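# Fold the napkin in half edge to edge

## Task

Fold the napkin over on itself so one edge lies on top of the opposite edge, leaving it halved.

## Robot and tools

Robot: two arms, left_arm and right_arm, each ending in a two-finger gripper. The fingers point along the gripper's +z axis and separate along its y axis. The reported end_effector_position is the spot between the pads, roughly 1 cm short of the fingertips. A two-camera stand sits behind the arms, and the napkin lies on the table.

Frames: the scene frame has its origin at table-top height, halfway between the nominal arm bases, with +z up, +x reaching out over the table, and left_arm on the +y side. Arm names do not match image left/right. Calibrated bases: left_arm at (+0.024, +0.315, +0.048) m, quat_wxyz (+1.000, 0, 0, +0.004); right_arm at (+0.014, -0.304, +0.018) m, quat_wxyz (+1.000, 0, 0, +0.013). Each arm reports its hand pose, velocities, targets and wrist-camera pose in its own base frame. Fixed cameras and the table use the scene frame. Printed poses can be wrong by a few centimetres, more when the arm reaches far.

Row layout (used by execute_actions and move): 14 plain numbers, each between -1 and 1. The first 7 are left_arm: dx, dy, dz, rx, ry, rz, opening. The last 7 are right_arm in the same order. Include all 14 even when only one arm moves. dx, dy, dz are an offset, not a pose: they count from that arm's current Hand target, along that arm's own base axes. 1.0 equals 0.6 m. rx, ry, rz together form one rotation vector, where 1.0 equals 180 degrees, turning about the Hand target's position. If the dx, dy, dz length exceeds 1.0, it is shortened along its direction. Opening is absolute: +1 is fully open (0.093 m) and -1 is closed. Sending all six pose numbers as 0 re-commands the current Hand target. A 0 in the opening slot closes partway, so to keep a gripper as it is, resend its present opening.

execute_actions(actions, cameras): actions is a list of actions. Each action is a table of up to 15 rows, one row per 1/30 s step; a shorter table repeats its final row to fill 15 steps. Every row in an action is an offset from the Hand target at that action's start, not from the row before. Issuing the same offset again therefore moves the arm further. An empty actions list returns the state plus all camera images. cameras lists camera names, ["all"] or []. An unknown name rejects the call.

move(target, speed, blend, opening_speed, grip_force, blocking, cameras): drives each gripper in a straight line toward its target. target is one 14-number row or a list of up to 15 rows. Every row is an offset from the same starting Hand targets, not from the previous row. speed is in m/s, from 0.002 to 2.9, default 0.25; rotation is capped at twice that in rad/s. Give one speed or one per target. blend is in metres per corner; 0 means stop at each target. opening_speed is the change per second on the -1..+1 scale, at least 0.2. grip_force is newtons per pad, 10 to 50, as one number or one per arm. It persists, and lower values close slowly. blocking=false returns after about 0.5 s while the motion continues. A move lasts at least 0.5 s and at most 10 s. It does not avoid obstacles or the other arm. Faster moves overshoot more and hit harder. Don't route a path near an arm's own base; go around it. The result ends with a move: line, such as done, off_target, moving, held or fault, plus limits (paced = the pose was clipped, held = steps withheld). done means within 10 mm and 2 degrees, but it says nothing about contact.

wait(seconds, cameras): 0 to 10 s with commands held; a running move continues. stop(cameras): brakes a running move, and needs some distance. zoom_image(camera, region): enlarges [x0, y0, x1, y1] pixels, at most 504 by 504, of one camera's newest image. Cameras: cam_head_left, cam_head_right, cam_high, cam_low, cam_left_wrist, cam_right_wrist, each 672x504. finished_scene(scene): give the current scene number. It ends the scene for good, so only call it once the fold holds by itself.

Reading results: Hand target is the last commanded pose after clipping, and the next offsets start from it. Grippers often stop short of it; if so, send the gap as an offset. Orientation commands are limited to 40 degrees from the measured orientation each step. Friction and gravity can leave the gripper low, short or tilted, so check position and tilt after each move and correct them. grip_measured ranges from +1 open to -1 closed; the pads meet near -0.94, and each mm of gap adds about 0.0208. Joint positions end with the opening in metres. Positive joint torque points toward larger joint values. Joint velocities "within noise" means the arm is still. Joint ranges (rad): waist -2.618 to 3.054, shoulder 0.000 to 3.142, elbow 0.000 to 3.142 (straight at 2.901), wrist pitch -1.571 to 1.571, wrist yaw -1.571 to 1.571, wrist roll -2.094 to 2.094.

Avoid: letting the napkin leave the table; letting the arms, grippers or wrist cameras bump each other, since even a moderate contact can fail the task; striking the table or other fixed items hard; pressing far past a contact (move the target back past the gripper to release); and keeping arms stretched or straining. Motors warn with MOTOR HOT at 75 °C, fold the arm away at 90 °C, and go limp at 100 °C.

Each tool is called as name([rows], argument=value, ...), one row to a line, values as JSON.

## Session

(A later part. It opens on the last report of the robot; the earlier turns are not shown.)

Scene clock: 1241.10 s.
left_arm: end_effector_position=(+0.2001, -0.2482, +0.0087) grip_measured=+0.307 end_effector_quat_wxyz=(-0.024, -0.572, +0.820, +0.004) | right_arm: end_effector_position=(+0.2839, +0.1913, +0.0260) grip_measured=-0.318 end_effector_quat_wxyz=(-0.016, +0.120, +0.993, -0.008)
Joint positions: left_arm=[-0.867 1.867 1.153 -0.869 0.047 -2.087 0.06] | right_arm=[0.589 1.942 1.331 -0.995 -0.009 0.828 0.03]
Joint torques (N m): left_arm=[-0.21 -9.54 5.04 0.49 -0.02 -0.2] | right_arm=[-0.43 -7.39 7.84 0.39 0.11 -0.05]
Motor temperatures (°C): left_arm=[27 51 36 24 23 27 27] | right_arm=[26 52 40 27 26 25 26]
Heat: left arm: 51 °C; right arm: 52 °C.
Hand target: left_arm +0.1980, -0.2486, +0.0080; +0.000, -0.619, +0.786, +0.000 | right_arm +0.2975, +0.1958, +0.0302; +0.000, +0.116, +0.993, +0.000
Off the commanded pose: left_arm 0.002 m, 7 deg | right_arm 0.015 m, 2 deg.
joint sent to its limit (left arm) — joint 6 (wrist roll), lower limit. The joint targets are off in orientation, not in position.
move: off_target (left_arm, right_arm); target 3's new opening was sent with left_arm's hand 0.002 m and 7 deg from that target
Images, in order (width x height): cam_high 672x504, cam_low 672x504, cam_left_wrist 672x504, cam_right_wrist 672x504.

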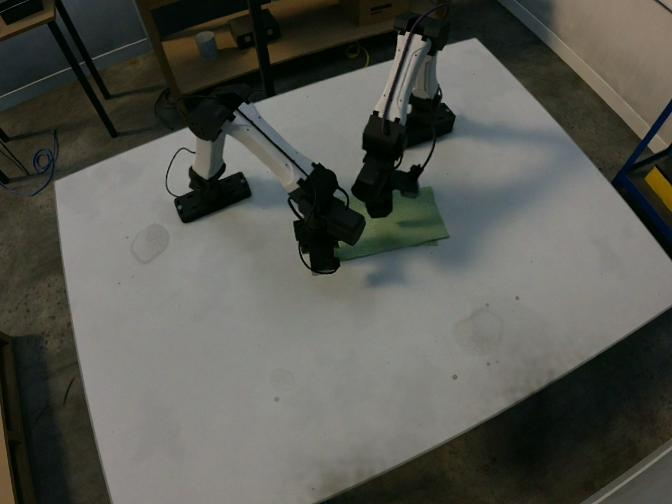

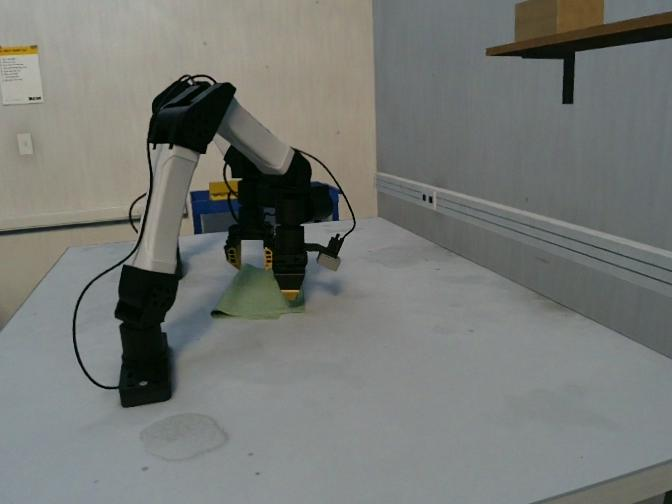

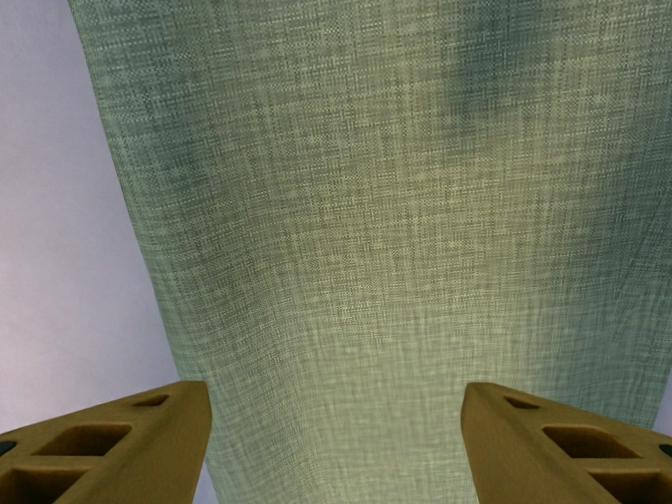

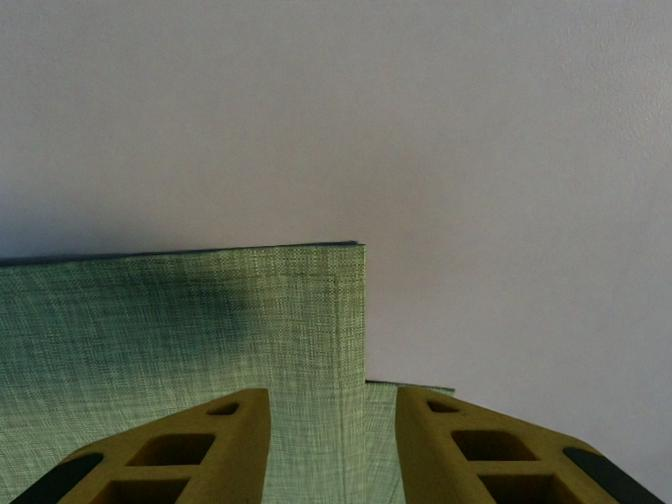

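move([
  [0,0,-0.1033,0,0,0,0.31,-0.0133,0,-0.08,0,0,0,-0.316],
  [0,0,-0.1033,0,0,0,0.31,-0.0133,0,-0.08,0,0,0,-1],
  [0,0,-0.1033,0,0,0,0.31,-0.0905,0.0207,0.0613,0,0,0,-1],
  [0,0,-0.1033,0,0,0,0.31,-0.2338,0.0662,0.148,0,0,0,-1],
  [0,0,-0.1033,0,0,0,0.31,-0.3697,0.1072,0.0663,0,0,0,-1],
], speed=[0.06, 0.05, 0.12, 0.14, 0.14], opening_speed=0.8, blend=[0, 0, 0.02, 0.02, 0], cameras=["cam_low", "cam_right_wrist", "cam_high"])

move([
  [0,0,0,0,0,0,0.31,0.082,-0.0412,0.0734,0,0,-0.042,-1],
  [0,0,0,0,0,0,0.31,0.1585,-0.0749,0.0734,0,0,-0.042,-1],
  [0,0,0,0,0,0,0.31,0.2115,-0.0994,0.0167,0,0,-0.042,-1],
  [0,0,0,0,0,0,0.31,0.2419,-0.113,-0.0483,0,0,-0.042,-1],
  [0,0,0,0,0,0,0.31,0.2522,-0.1189,-0.115,0,0,-0.042,-1],
], speed=[0.13, 0.13, 0.13, 0.1, 0.07], blend=[0.02, 0.02, 0.015, 0.01, 0], cameras=["cam_low", "cam_right_wrist", "cam_high"])

zoom_image(camera="cam_high", region=[280, 160, 490, 300])

zoom_image(camera="cam_low", region=[180, 230, 340, 330])

Scene clock: 1301.13 s.
left_arm: end_effector_position=(+0.2036, -0.2523, -0.0370) grip_measured=+0.307 end_effector_quat_wxyz=(-0.023, -0.573, +0.819, -0.012) | right_arm: end_effector_position=(+0.2499, +0.2091, +0.0385) grip_measured=-0.971 end_effector_quat_wxyz=(-0.007, +0.105, +0.994, -0.001)
Joint positions: left_arm=[-0.867 1.955 1.063 -0.66 0.047 -2.089 0.06] | right_arm=[0.693 1.846 1.255 -0.991 -0.008 0.902 0]
Joint torques (N m): left_arm=[-0.23 -6.41 3.43 0.82 -0.05 -0.18] | right_arm=[-0.27 -7.49 5.04 0.32 0.01 0.07]
Motor temperatures (°C): left_arm=[27 54 36 24 23 27 26] | right_arm=[26 56 42 27 26 25 26]
Heat: left arm: 54 °C; right arm: 56 °C.
Hand target: left_arm +0.1979, -0.2477, -0.0529; -0.026, -0.577, +0.816, +0.001 (not the last commanded pose) | right_arm +0.2508, +0.2079, +0.0375; -0.008, +0.106, +0.994, -0.002 (not the last commanded pose)
Off the commanded pose: left_arm 0.018 m, 7 deg | right_arm 0.184 m, 2 deg.
move: held (left_arm, right_arm; a check stopped the path); path passed 2 of 5 targets; target 2's new opening was sent with right_arm's hand 0.014 m and 1 deg from that target; limits=held
pose unreachable (left arm): on one or more control steps of this call, first in action 0 (counted from 0), this arm could not follow its commanded pose, so it was not sent that pose on those steps. It may still have moved: this result reports where it is.
cause: moving toward the commanded pose would bring a part of the arm too close to another arm (this arm's wrist (the part past joint 4) and the right arm's wrist (the part past joint 4), where that arm would come to rest).
pose unreachable (right arm): on one or more control steps of this call, first in action 0 (counted from 0), this arm could not follow its commanded pose, so it was not sent that pose on those steps. It may still have moved: this result reports where it is.
cause: moving toward the commanded pose would bring a part of the arm too close to another arm (this arm's wrist (the part past joint 4) and the left arm's wrist (the part past joint 4), under 1 mm apart when this arm was first held).
Images, in order (width x height): cam_high 672x504, cam_low 672x504, cam_right_wrist 672x504.

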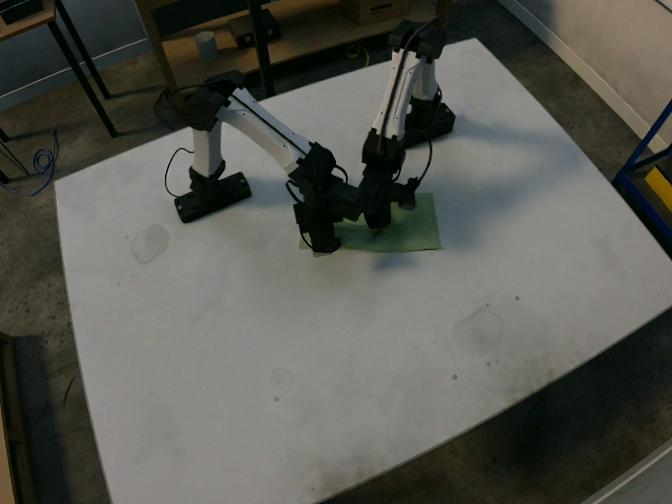

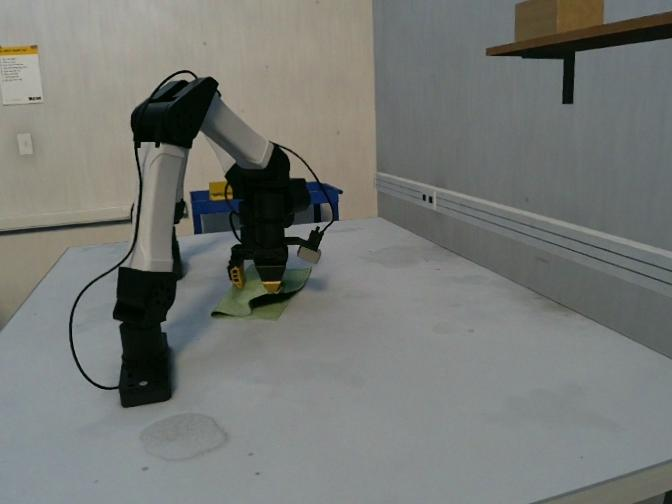

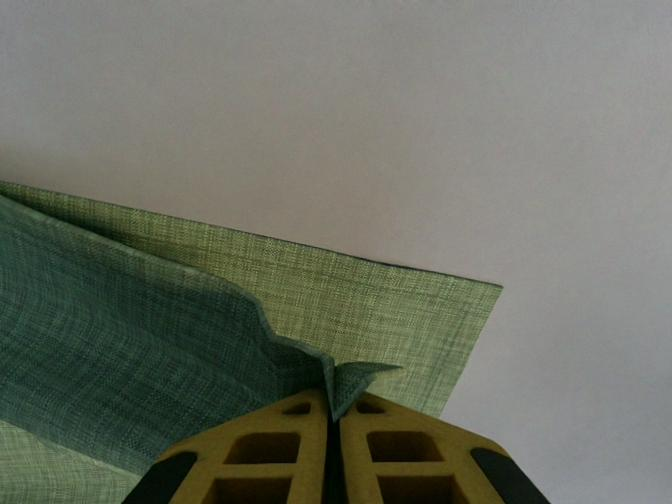

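Scene clock: 1303.77 s.
left_arm: end_effector_position=(+0.2118, -0.2671, -0.0361) grip_measured=+0.307 end_effector_quat_wxyz=(-0.029, -0.574, +0.817, -0.047) | right_arm: end_effector_position=(+0.3683, +0.1529, -0.0032) grip_measured=-0.971 end_effector_quat_wxyz=(-0.059, +0.165, +0.984, +0.012)
Joint positions: left_arm=[-0.867 1.956 1.063 -0.59 0.066 -2.094 0.06] | right_arm=[0.36 2.234 1.654 -1.082 -0.08 0.688 0]
Joint torques (N m): left_arm=[-0.23 -6.61 3.77 0.16 -0.24 -0.12] | right_arm=[-2.67 -5.96 4.72 1.57 0.66 -0.05]
Motor temperatures (°C): left_arm=[27 53 36 24 23 27 26] | right_arm=[26 56 43 27 26 25 26]
Heat: left arm: 53 °C; right arm: 56 °C.
Hand target: left_arm +0.1979, -0.2477, -0.0528; -0.026, -0.577, +0.816, +0.001 | right_arm +0.4022, +0.1364, -0.0316; -0.008, +0.172, +0.985, -0.002
Off the commanded pose: left_arm 0.029 m, 5 deg | right_arm 0.047 m, 6 deg.
move: off_target (left_arm, right_arm); a check withheld steps on the way to target 1, so it may have been missed; limits=held
pose unreachable (left arm): on one or more control steps of this call, first in action 0 (counted from 0), this arm could not follow its commanded pose, so it was not sent that pose on those steps. It may still have moved: this result reports where it is.
cause: moving toward the commanded pose would bring a part of the arm too close to another arm (this arm's wrist (the part past joint 4) and the right arm's wrist (the part past joint 4), under 1 mm apart when this arm was first held).
Images, in order (width x height): cam_high 672x504, cam_low 672x504, cam_right_wrist 672x504.

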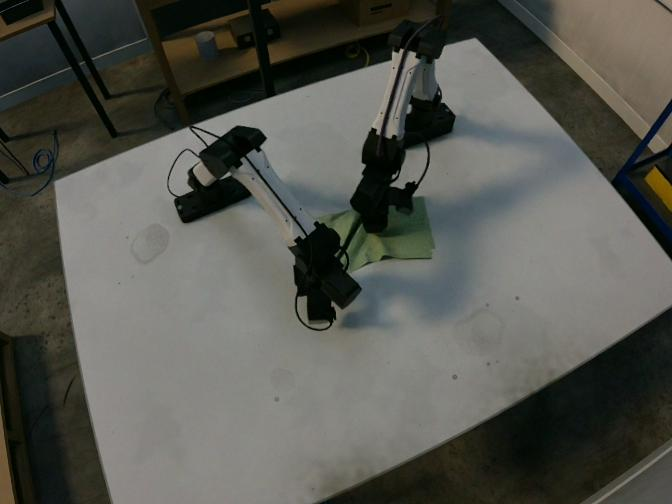

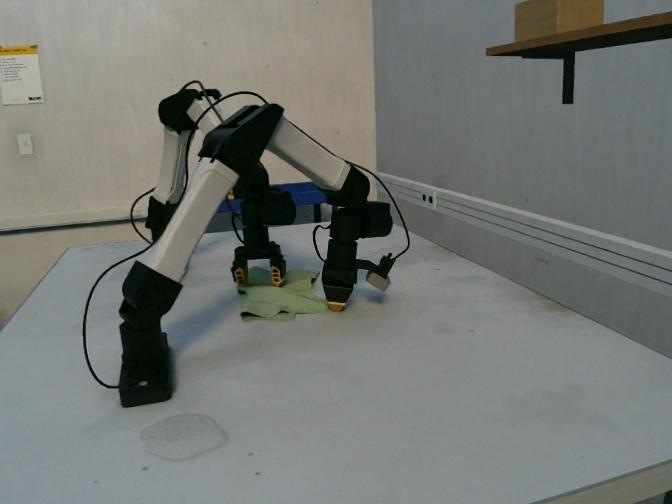

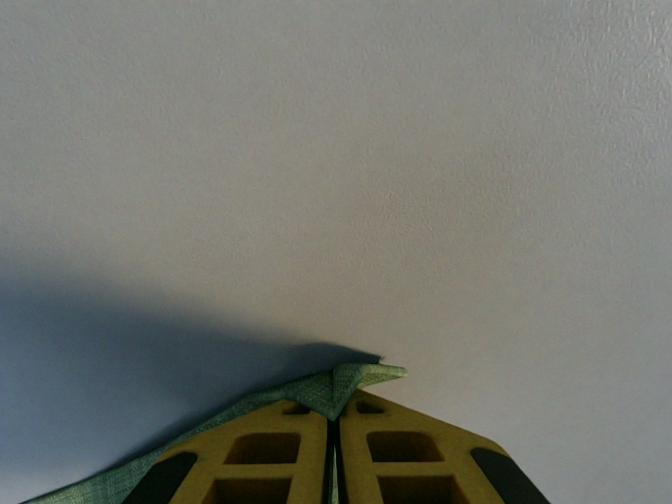

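Scaled by 2.400 from the camera's 672x504 image, which has a finer 960x720 frame.

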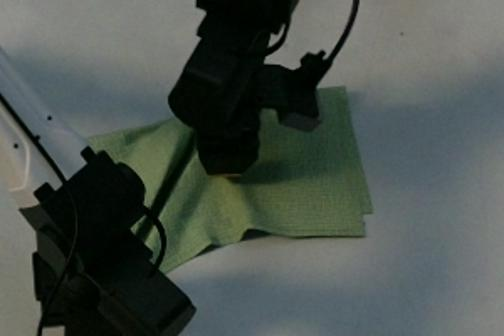

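Scaled by 3.150 from the camera's 672x504 image, which has a finer 960x720 frame.

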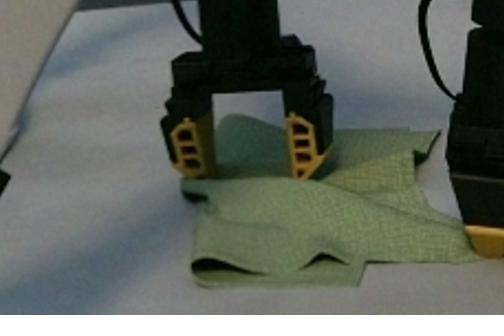

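move([
  [0.02,-0.03,0.03,0,0,0,0.31,-0.0565,0.0275,0.05,0,0,0,-0.4],
  [0.02,-0.03,0.2,0,0,0,0.31,-0.0565,0.0275,0.2,0,0,0,-0.4],
  [0.08,0.25,0.3,0,0,0,-0.316,-0.3,-0.06,0.28,0,0,0,-0.316],
], speed=[0.06, 0.08, 0.25], opening_speed=1.5, blend=[0, 0.02, 0], cameras=["cam_low", "cam_left_wrist", "cam_right_wrist", "cam_high"])

zoom_image(camera="cam_high", region=[280, 160, 490, 300])

zoom_image(camera="cam_low", region=[180, 230, 340, 330])

Scene clock: 1331.37 s.
left_arm: end_effector_position=(+0.2472, -0.1000, +0.1211) grip_measured=-0.313 end_effector_quat_wxyz=(-0.030, -0.582, +0.813, +0.003) | right_arm: end_effector_position=(+0.2267, +0.1042, +0.1358) grip_measured=-0.318 end_effector_quat_wxyz=(-0.012, +0.168, +0.986, +0.007)
Joint positions: left_arm=[-0.354 1.586 1.289 -1.312 0.047 -1.596 0.03] | right_arm=[0.414 1.496 1.261 -1.349 -0.024 0.752 0.03]
Joint torques (N m): left_arm=[0.14 -7.98 7.57 0.12 -0.17 0.04] | right_arm=[0.58 -6.43 4.23 0.26 0.18 0.2]
Motor temperatures (°C): left_arm=[27 50 35 24 23 27 26] | right_arm=[27 56 42 29 26 25 26]
Heat: left arm: 50 °C; right arm: 56 °C.
Hand target: left_arm +0.2460, -0.0977, +0.1271; -0.026, -0.577, +0.816, +0.001 | right_arm +0.2222, +0.1005, +0.1366; -0.008, +0.172, +0.985, -0.002
Off the commanded pose: left_arm 0.007 m, 1 deg | right_arm 0.006 m, 1 deg.
move: done
Images, in order (width x height): cam_high 672x504, cam_low 672x504, cam_left_wrist 672x504, cam_right_wrist 672x504.

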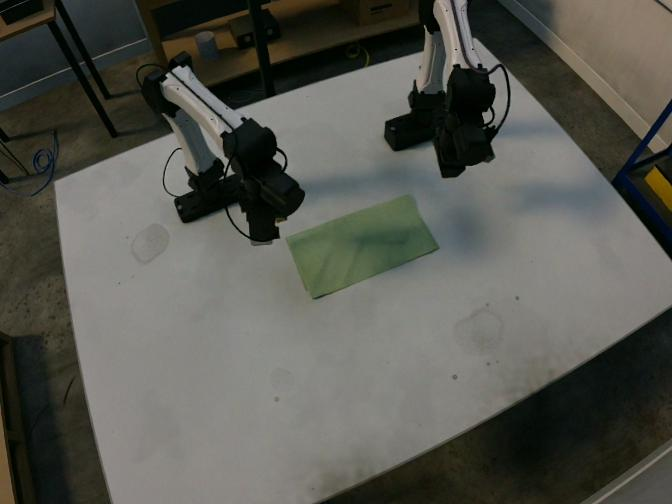

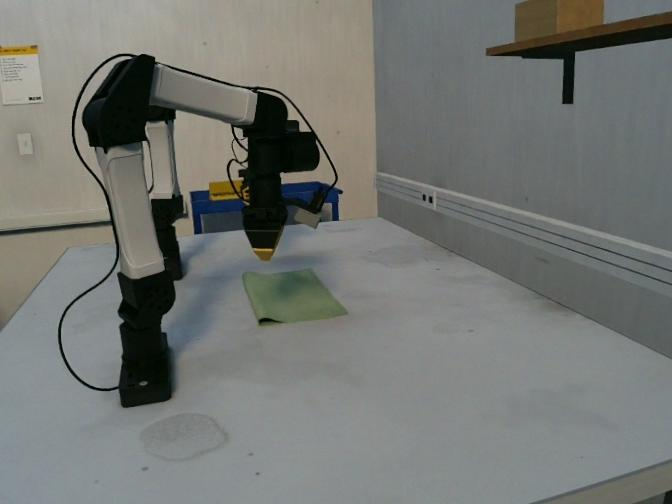

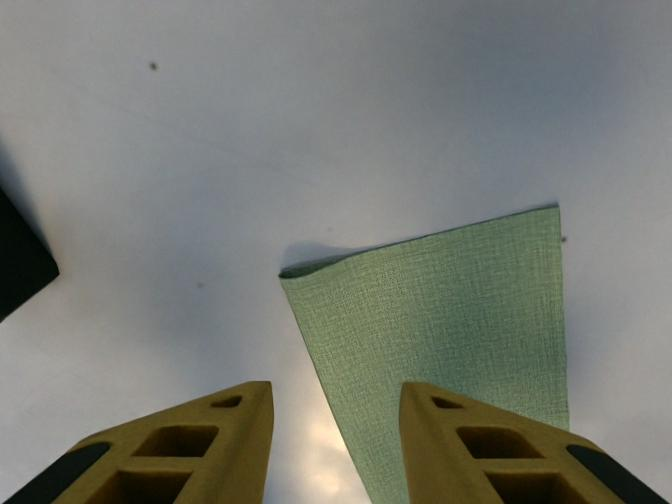

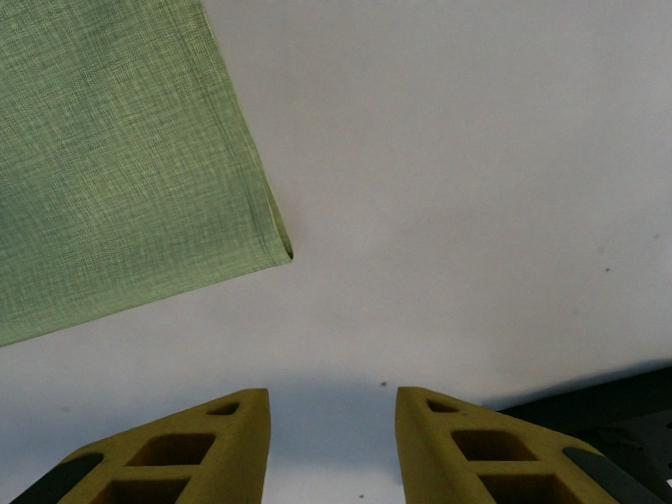

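Scaled by 2.400 from the camera's 672x504 image, which has a finer 960x720 frame.

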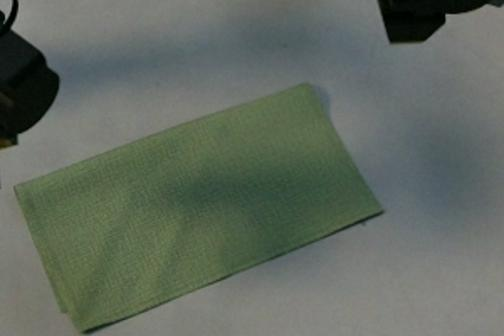

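Scaled by 3.150 from the camera's 672x504 image, which has a finer 960x720 frame.

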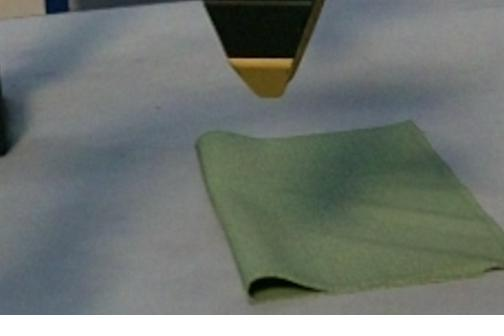

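execute_actions(actions=[], cameras=["cam_high", "cam_low", "cam_left_wrist", "cam_right_wrist"])

zoom_image(camera="cam_high", region=[270, 220, 350, 320])

zoom_image(camera="cam_high", region=[390, 180, 470, 280])

Scene clock: 1367.50 s.
left_arm: end_effector_position=(+0.2472, -0.1000, +0.1211) grip_measured=-0.313 end_effector_quat_wxyz=(-0.030, -0.582, +0.813, +0.003) | right_arm: end_effector_position=(+0.2267, +0.1042, +0.1358) grip_measured=-0.318 end_effector_quat_wxyz=(-0.012, +0.168, +0.986, +0.007)
Joint positions: left_arm=[-0.354 1.586 1.289 -1.312 0.047 -1.596 0.03] | right_arm=[0.414 1.496 1.261 -1.349 -0.024 0.752 0.03]
Joint velocities: within noise
Joint torques (N m): left_arm=[0.12 -7.95 7.6 0.11 -0.17 0.04] | right_arm=[0.55 -6.42 4.26 0.25 0.18 0.21]
Motor temperatures (°C): left_arm=[27 50 36 23 23 27 26] | right_arm=[26 53 41 28 26 25 26]
Heat: left arm: 50 °C; right arm: 53 °C.
Hand target: left_arm +0.2460, -0.0977, +0.1271; -0.026, -0.577, +0.816, +0.001 | right_arm +0.2222, +0.1005, +0.1366; -0.008, +0.172, +0.985, -0.002
Tool commands: left_gripper/opening=-0.316 right_gripper/opening=-0.316
Off the commanded pose: left_arm 0.007 m, 1 deg | right_arm 0.006 m, 1 deg.
Images, in order (width x height): cam_high 672x504, cam_low 672x504, cam_left_wrist 672x504, cam_right_wrist 672x504.

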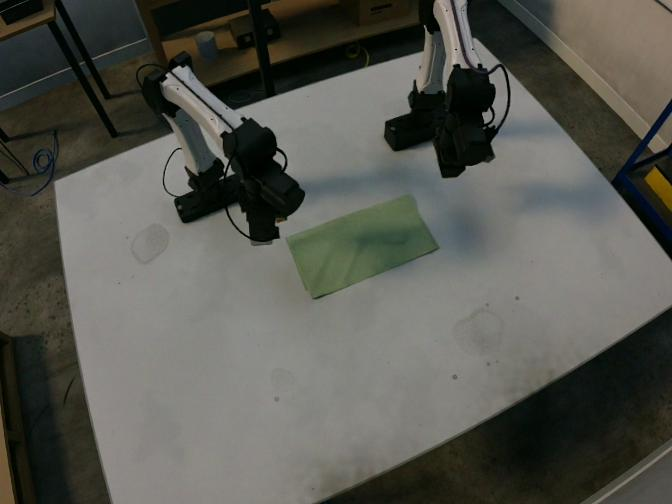

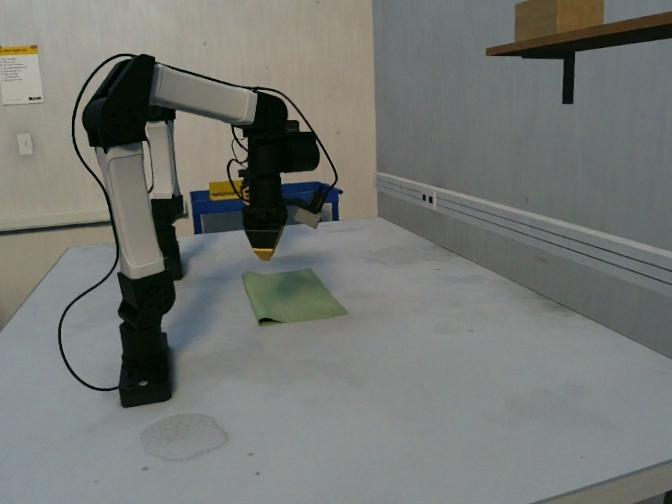

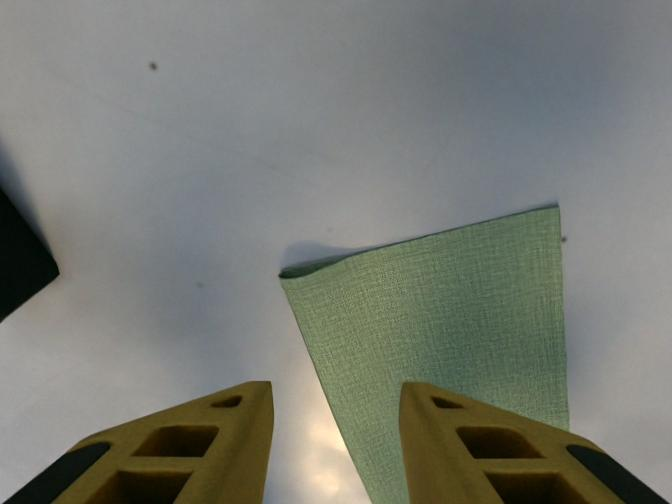

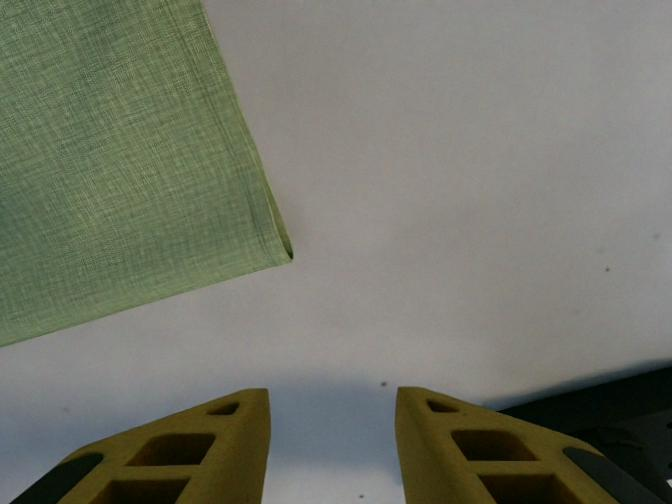

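Scaled by 5.040 from the camera's 672x504 image, which has a finer 960x720 frame.

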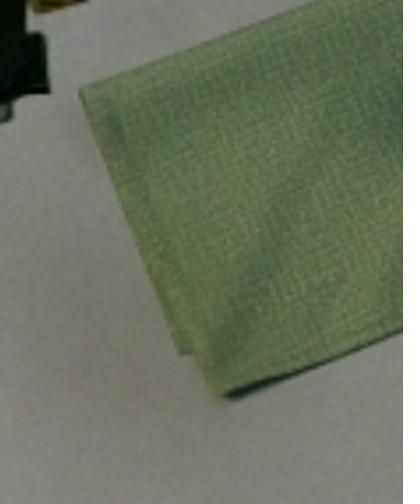

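Scaled by 5.040 from the camera's 672x504 image, which has a finer 960x720 frame.

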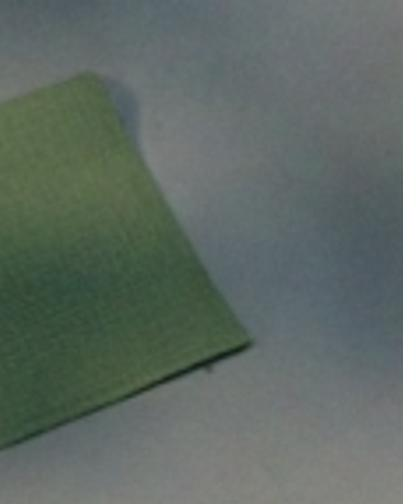

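zoom_image(camera="cam_left_wrist", region=[450, 180, 630, 440])

zoom_image(camera="cam_low", region=[240, 260, 360, 340])

move(target=[0,0,0,0,0,0,-0.316,0.12,0.03,0,0,0,0,-0.316], speed=0.25, cameras=["cam_right_wrist"])

Scaled by 1.938 from the camera's 672x504 image, which has a finer 960x720 frame.

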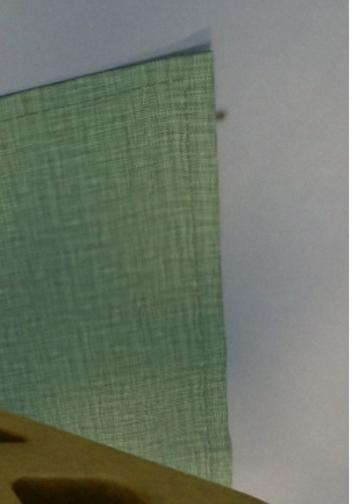

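Scaled by 4.200 from the camera's 672x504 image, which has a finer 960x720 frame.

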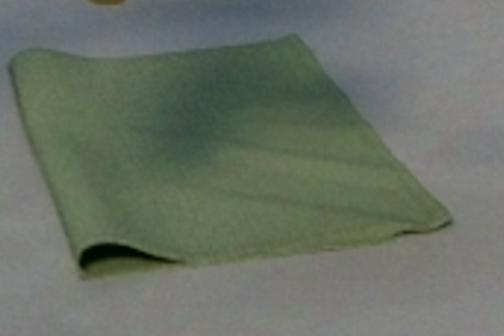

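Scene clock: 1388.03 s.
left_arm: end_effector_position=(+0.2472, -0.1000, +0.1211) grip_measured=-0.313 end_effector_quat_wxyz=(-0.030, -0.582, +0.813, +0.003) | right_arm: end_effector_position=(+0.2853, +0.1201, +0.1304) grip_measured=-0.318 end_effector_quat_wxyz=(-0.020, +0.176, +0.984, +0.001)
Joint positions: left_arm=[-0.354 1.586 1.289 -1.312 0.047 -1.596 0.03] | right_arm=[0.386 1.744 1.5 -1.361 -0.023 0.739 0.03]
Joint torques (N m): left_arm=[0.13 -7.99 7.6 0.12 -0.16 0.05] | right_arm=[-0.36 -6.12 8.39 0.18 0.17 -0.07]
Heat: left arm: 49 °C; right arm: 53 °C.
Hand target: left_arm +0.2460, -0.0977, +0.1271; -0.026, -0.577, +0.816, +0.001 | right_arm +0.2941, +0.1185, +0.1364; -0.008, +0.171, +0.985, -0.002
Off the commanded pose: left_arm 0.007 m, 1 deg | right_arm 0.011 m, 2 deg.
move: off_target (right_arm)
Images, in order (width x height): cam_right_wrist 672x504.

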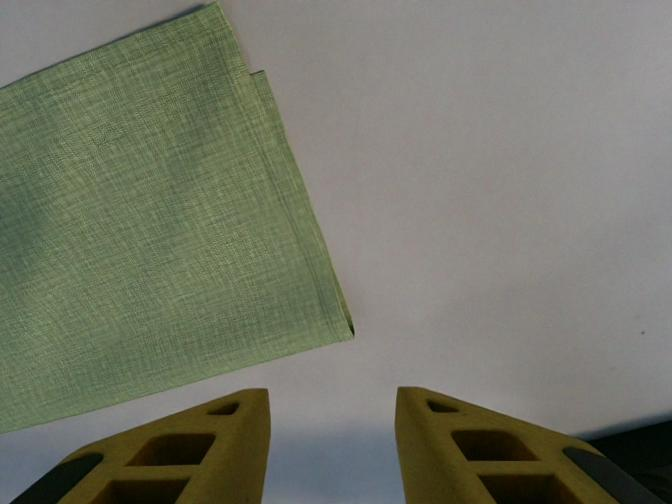

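move(target=[0.188,-0.117,-0.15,0,0,0.083,-0.316,0.138,0.048,-0.115,0,0,0.10,-0.316], speed=0.25, cameras=["cam_left_wrist", "cam_right_wrist"])

Scene clock: 1477.00 s.
left_arm: end_effector_position=(+0.3522, -0.1617, +0.0355) grip_measured=-0.313 end_effector_quat_wxyz=(+0.029, +0.676, -0.737, -0.007) | right_arm: end_effector_position=(+0.3645, +0.1481, +0.0632) grip_measured=-0.318 end_effector_quat_wxyz=(-0.025, +0.019, +1.000, -0.002)
Joint positions: left_arm=[-0.41 2.095 1.597 -1.108 0.048 -1.893 0.03] | right_arm=[0.379 2.107 1.728 -1.238 -0.016 0.417 0.03]
Joint torques (N m): left_arm=[-0.64 -10.35 8.81 0.37 -0.09 -0.22] | right_arm=[-0.43 -8.96 8.29 0.33 0.14 -0.07]
Motor temperatures (°C): left_arm=[27 48 38 23 23 27 26] | right_arm=[26 52 46 27 26 25 26]
Heat: left arm: 48 °C; right arm: 52 °C.
Hand target: left_arm +0.3587, -0.1679, +0.0371; +0.026, +0.679, -0.734, +0.003 | right_arm +0.3769, +0.1473, +0.0674; -0.008, +0.015, +1.000, -0.003
Off the commanded pose: left_arm 0.009 m, 1 deg | right_arm 0.013 m, 2 deg.
move: off_target (right_arm)
Images, in order (width x height): cam_left_wrist 672x504, cam_right_wrist 672x504.

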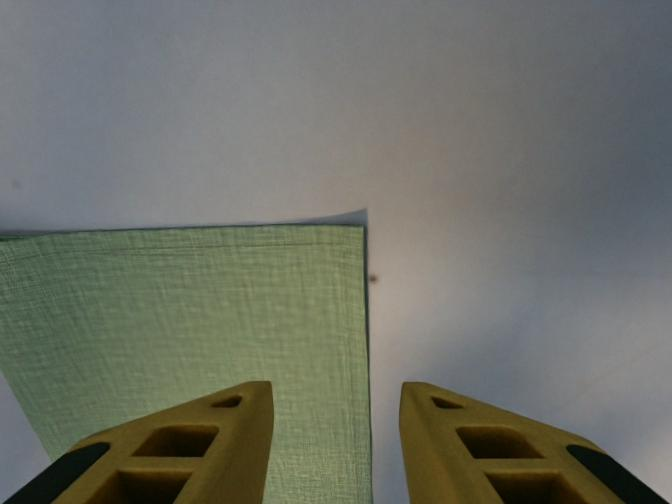

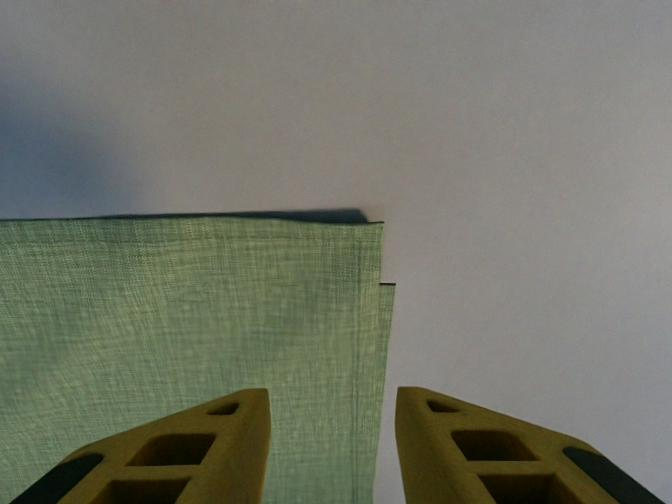

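move([
  [0.0117,0,-0.110,0,0,0,-0.316,0.0183,-0.0167,-0.10,0,0,0,-0.316],
  [0.0117,0,-0.150,0,0,0,-0.316,0.0183,-0.0167,-0.142,0,0,0,-0.316],
  [0.0117,0,-0.150,0,0,0,-1,0.0183,-0.0167,-0.142,0,0,0,-1],
], speed=[0.15,0.05,0.05], blend=[0.005,0,0], opening_speed=0.8, cameras=["cam_left_wrist", "cam_right_wrist"])

Scene clock: 1494.27 s.
left_arm: end_effector_position=(+0.3718, -0.1708, -0.0373) grip_measured=-0.984 end_effector_quat_wxyz=(+0.021, +0.676, -0.737, +0.016) | right_arm: end_effector_position=(+0.3904, +0.1427, -0.0028) grip_measured=-0.972 end_effector_quat_wxyz=(+0.001, +0.020, +1.000, +0.007)
Joint positions: left_arm=[-0.41 2.233 1.512 -0.837 0.051 -1.894 0] | right_arm=[0.345 2.208 1.62 -0.976 -0.013 0.384 0]
Joint torques (N m): left_arm=[-0.12 -9.7 4.6 0.64 -0.11 -0.14] | right_arm=[-0.31 -8.44 3.54 0.64 0.11 -0.06]
Heat: left arm: 49 °C; right arm: 53 °C.
Hand target: left_arm +0.3657, -0.1679, -0.0530; +0.026, +0.679, -0.734, +0.003 | right_arm +0.3880, +0.1372, -0.0177; -0.007, +0.015, +1.000, -0.003
Off the commanded pose: left_arm 0.017 m, 2 deg | right_arm 0.016 m, 2 deg.
move: off_target (left_arm, right_arm); target 3's new opening was sent with left_arm's hand 0.016 m and 1 deg from that target
Images, in order (width x height): cam_left_wrist 672x504, cam_right_wrist 672x504.

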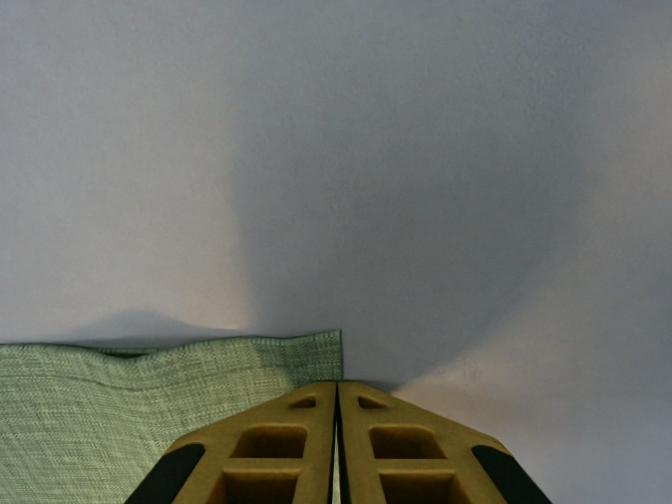

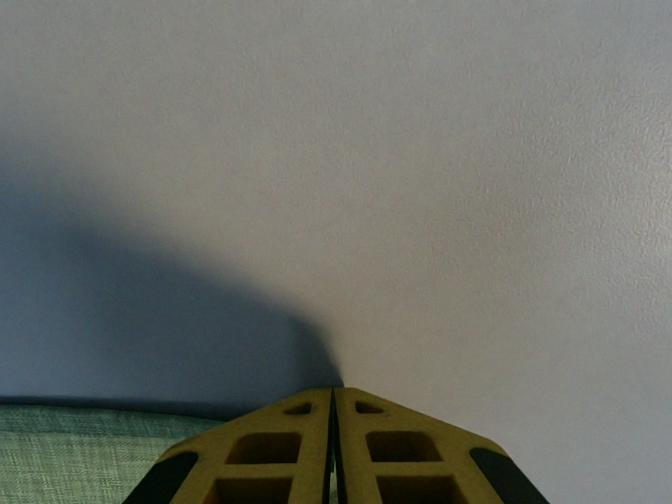

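move(target=[0,0,0.06,0,0,0,-1,0,0,0.06,0,0,0,-1], speed=0.08, cameras=["cam_left_wrist", "cam_right_wrist"])

Scene clock: 1501.50 s.
left_arm: end_effector_position=(+0.3555, -0.1638, -0.0364) grip_measured=-0.984 end_effector_quat_wxyz=(+0.036, +0.676, -0.736, -0.018) | right_arm: end_effector_position=(+0.3751, +0.1372, +0.0012) grip_measured=-0.972 end_effector_quat_wxyz=(-0.033, +0.020, +0.999, -0.006)
Joint positions: left_arm=[-0.41 2.233 1.513 -0.912 0.051 -1.894 0] | right_arm=[0.345 2.208 1.634 -1.063 -0.013 0.384 0]
Joint torques (N m): left_arm=[-0.09 -14.82 8.55 0.01 -0.12 -0.15] | right_arm=[-0.25 -12.25 7.88 0.11 0.12 -0.04]
Heat: left arm: 51 °C; right arm: 54 °C.
Hand target: left_arm +0.3658, -0.1680, -0.0169; +0.026, +0.679, -0.734, +0.003 | right_arm +0.3880, +0.1372, +0.0183; -0.007, +0.015, +1.000, -0.003
Off the commanded pose: left_arm 0.022 m, 3 deg | right_arm 0.021 m, 3 deg.
move: off_target (left_arm, right_arm)
Images, in order (width x height): cam_left_wrist 672x504, cam_right_wrist 672x504.

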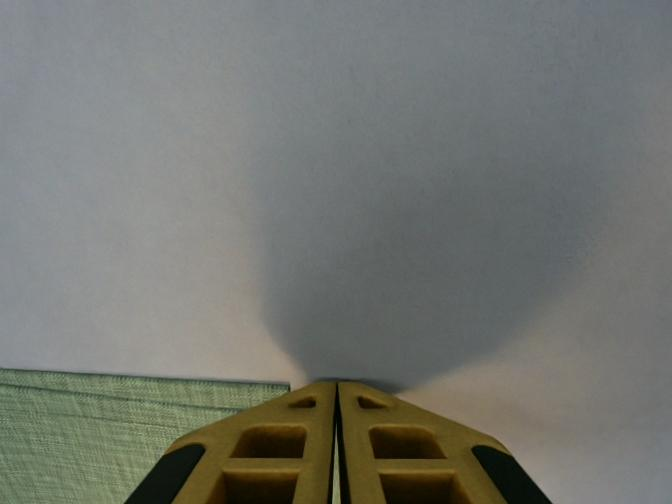

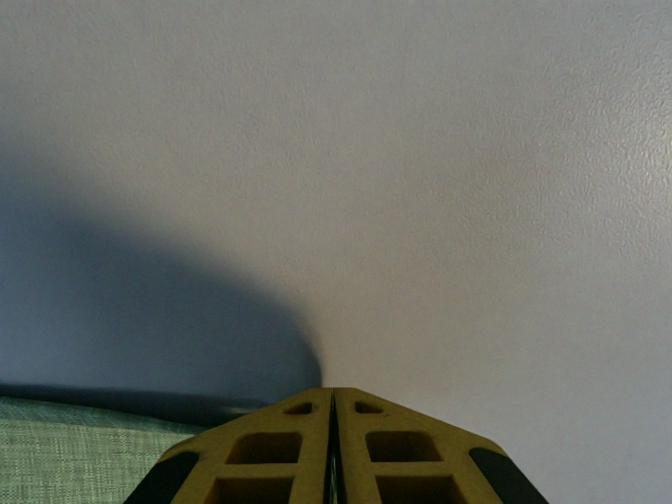

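move(target=[0,0,0.09,0,0,0,-0.316,-0.02,0,0.08,0,0,0,-0.316], speed=0.15, cameras=["cam_left_wrist", "cam_right_wrist"])

Scene clock: 1508.93 s.
left_arm: end_effector_position=(+0.3620, -0.1666, +0.0240) grip_measured=-0.319 end_effector_quat_wxyz=(+0.032, +0.676, -0.736, -0.008) | right_arm: end_effector_position=(+0.3659, +0.1339, +0.0420) grip_measured=-0.318 end_effector_quat_wxyz=(-0.042, +0.020, +0.999, -0.009)
Joint positions: left_arm=[-0.41 2.153 1.64 -1.098 0.051 -1.894 0.03] | right_arm=[0.345 2.144 1.697 -1.208 -0.013 0.384 0.03]
Joint torques (N m): left_arm=[-0.1 -13.52 8.35 0.09 -0.11 -0.14] | right_arm=[0.5 -13.57 7.83 0.09 0.11 0.05]
Motor temperatures (°C): left_arm=[27 56 39 23 23 27 26] | right_arm=[26 57 46 27 26 25 26]
Heat: left arm: 56 °C; right arm: 57 °C.
Hand target: left_arm +0.3656, -0.1679, +0.0370; +0.026, +0.679, -0.734, +0.002 | right_arm +0.3760, +0.1372, +0.0662; -0.008, +0.015, +1.000, -0.003
Off the commanded pose: left_arm 0.014 m, 1 deg | right_arm 0.026 m, 4 deg.
move: off_target (left_arm, right_arm)
Images, in order (width x height): cam_left_wrist 672x504, cam_right_wrist 672x504.

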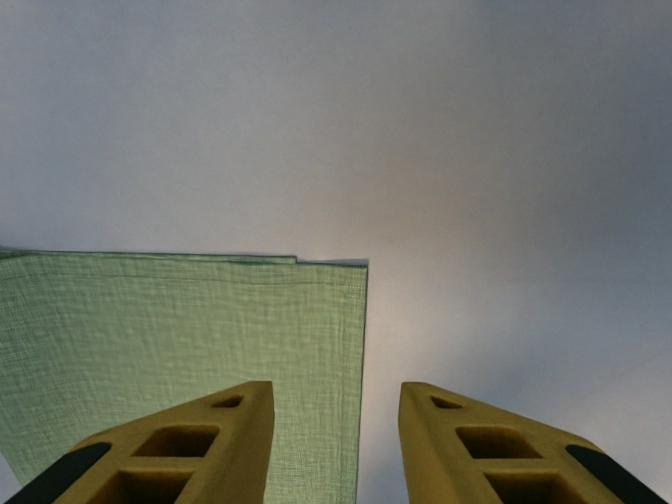

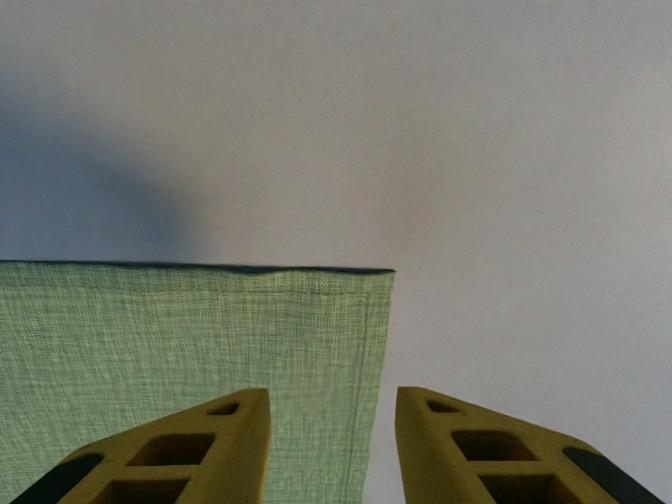

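execute_actions(actions=[], cameras=["cam_high", "cam_low"])

zoom_image(camera="cam_high", region=[270, 180, 460, 310])

zoom_image(camera="cam_low", region=[235, 250, 365, 340])

Scene clock: 1516.13 s.
left_arm: end_effector_position=(+0.3619, -0.1665, +0.0240) grip_measured=-0.319 end_effector_quat_wxyz=(+0.032, +0.676, -0.736, -0.008) | right_arm: end_effector_position=(+0.3658, +0.1338, +0.0420) grip_measured=-0.318 end_effector_quat_wxyz=(-0.042, +0.020, +0.999, -0.009)
Joint positions: left_arm=[-0.41 2.153 1.64 -1.098 0.051 -1.894 0.03] | right_arm=[0.345 2.144 1.697 -1.208 -0.013 0.384 0.03]
Joint velocities: within noise
Joint torques (N m): left_arm=[-0.1 -13.55 8.36 0.08 -0.11 -0.15] | right_arm=[0.54 -13.57 7.75 0.08 0.12 0.05]
Motor temperatures (°C): left_arm=[27 58 40 23 23 27 26] | right_arm=[26 62 47 27 26 25 26]
Heat: left arm: 58 °C; right arm: 62 °C.
Hand target: left_arm +0.3656, -0.1679, +0.0370; +0.026, +0.679, -0.734, +0.003 | right_arm +0.3760, +0.1372, +0.0662; -0.008, +0.015, +1.000, -0.003
Tool commands: left_gripper/opening=-0.316 right_gripper/opening=-0.316
Off the commanded pose: left_arm 0.014 m, 1 deg | right_arm 0.027 m, 4 deg.
Images, in order (width x height): cam_high 672x504, cam_low 672x504.

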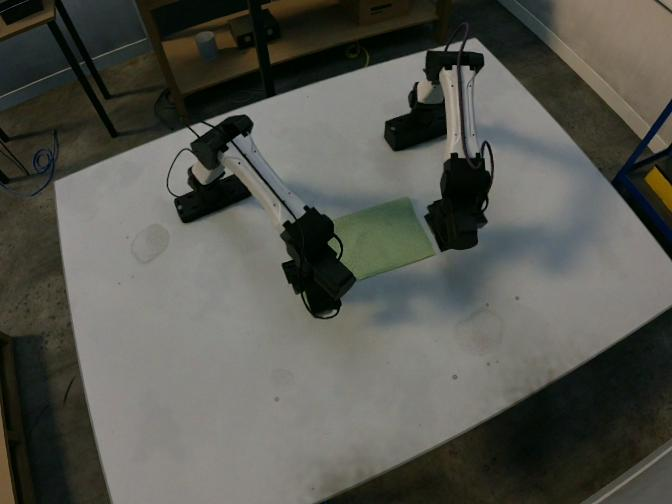

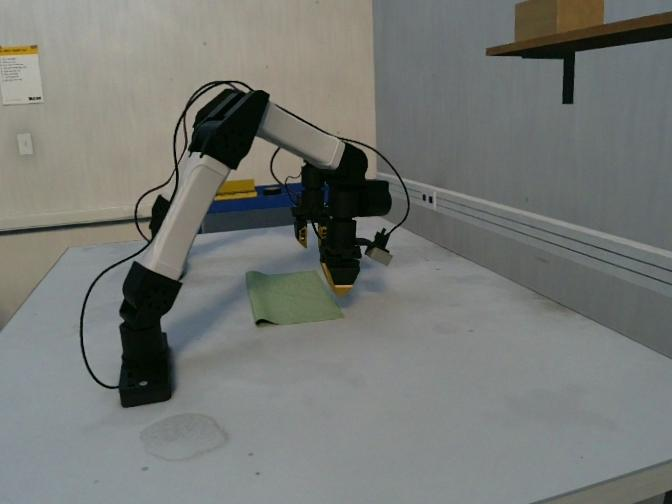

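Scaled by 2.653 from the camera's 672x504 image, which has a finer 960x720 frame.

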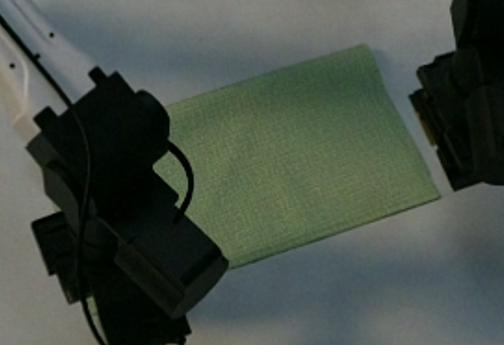

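Scaled by 3.877 from the camera's 672x504 image, which has a finer 960x720 frame.

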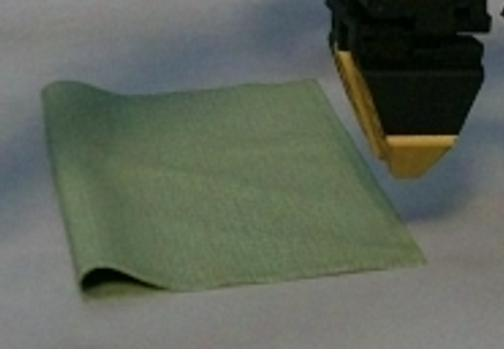

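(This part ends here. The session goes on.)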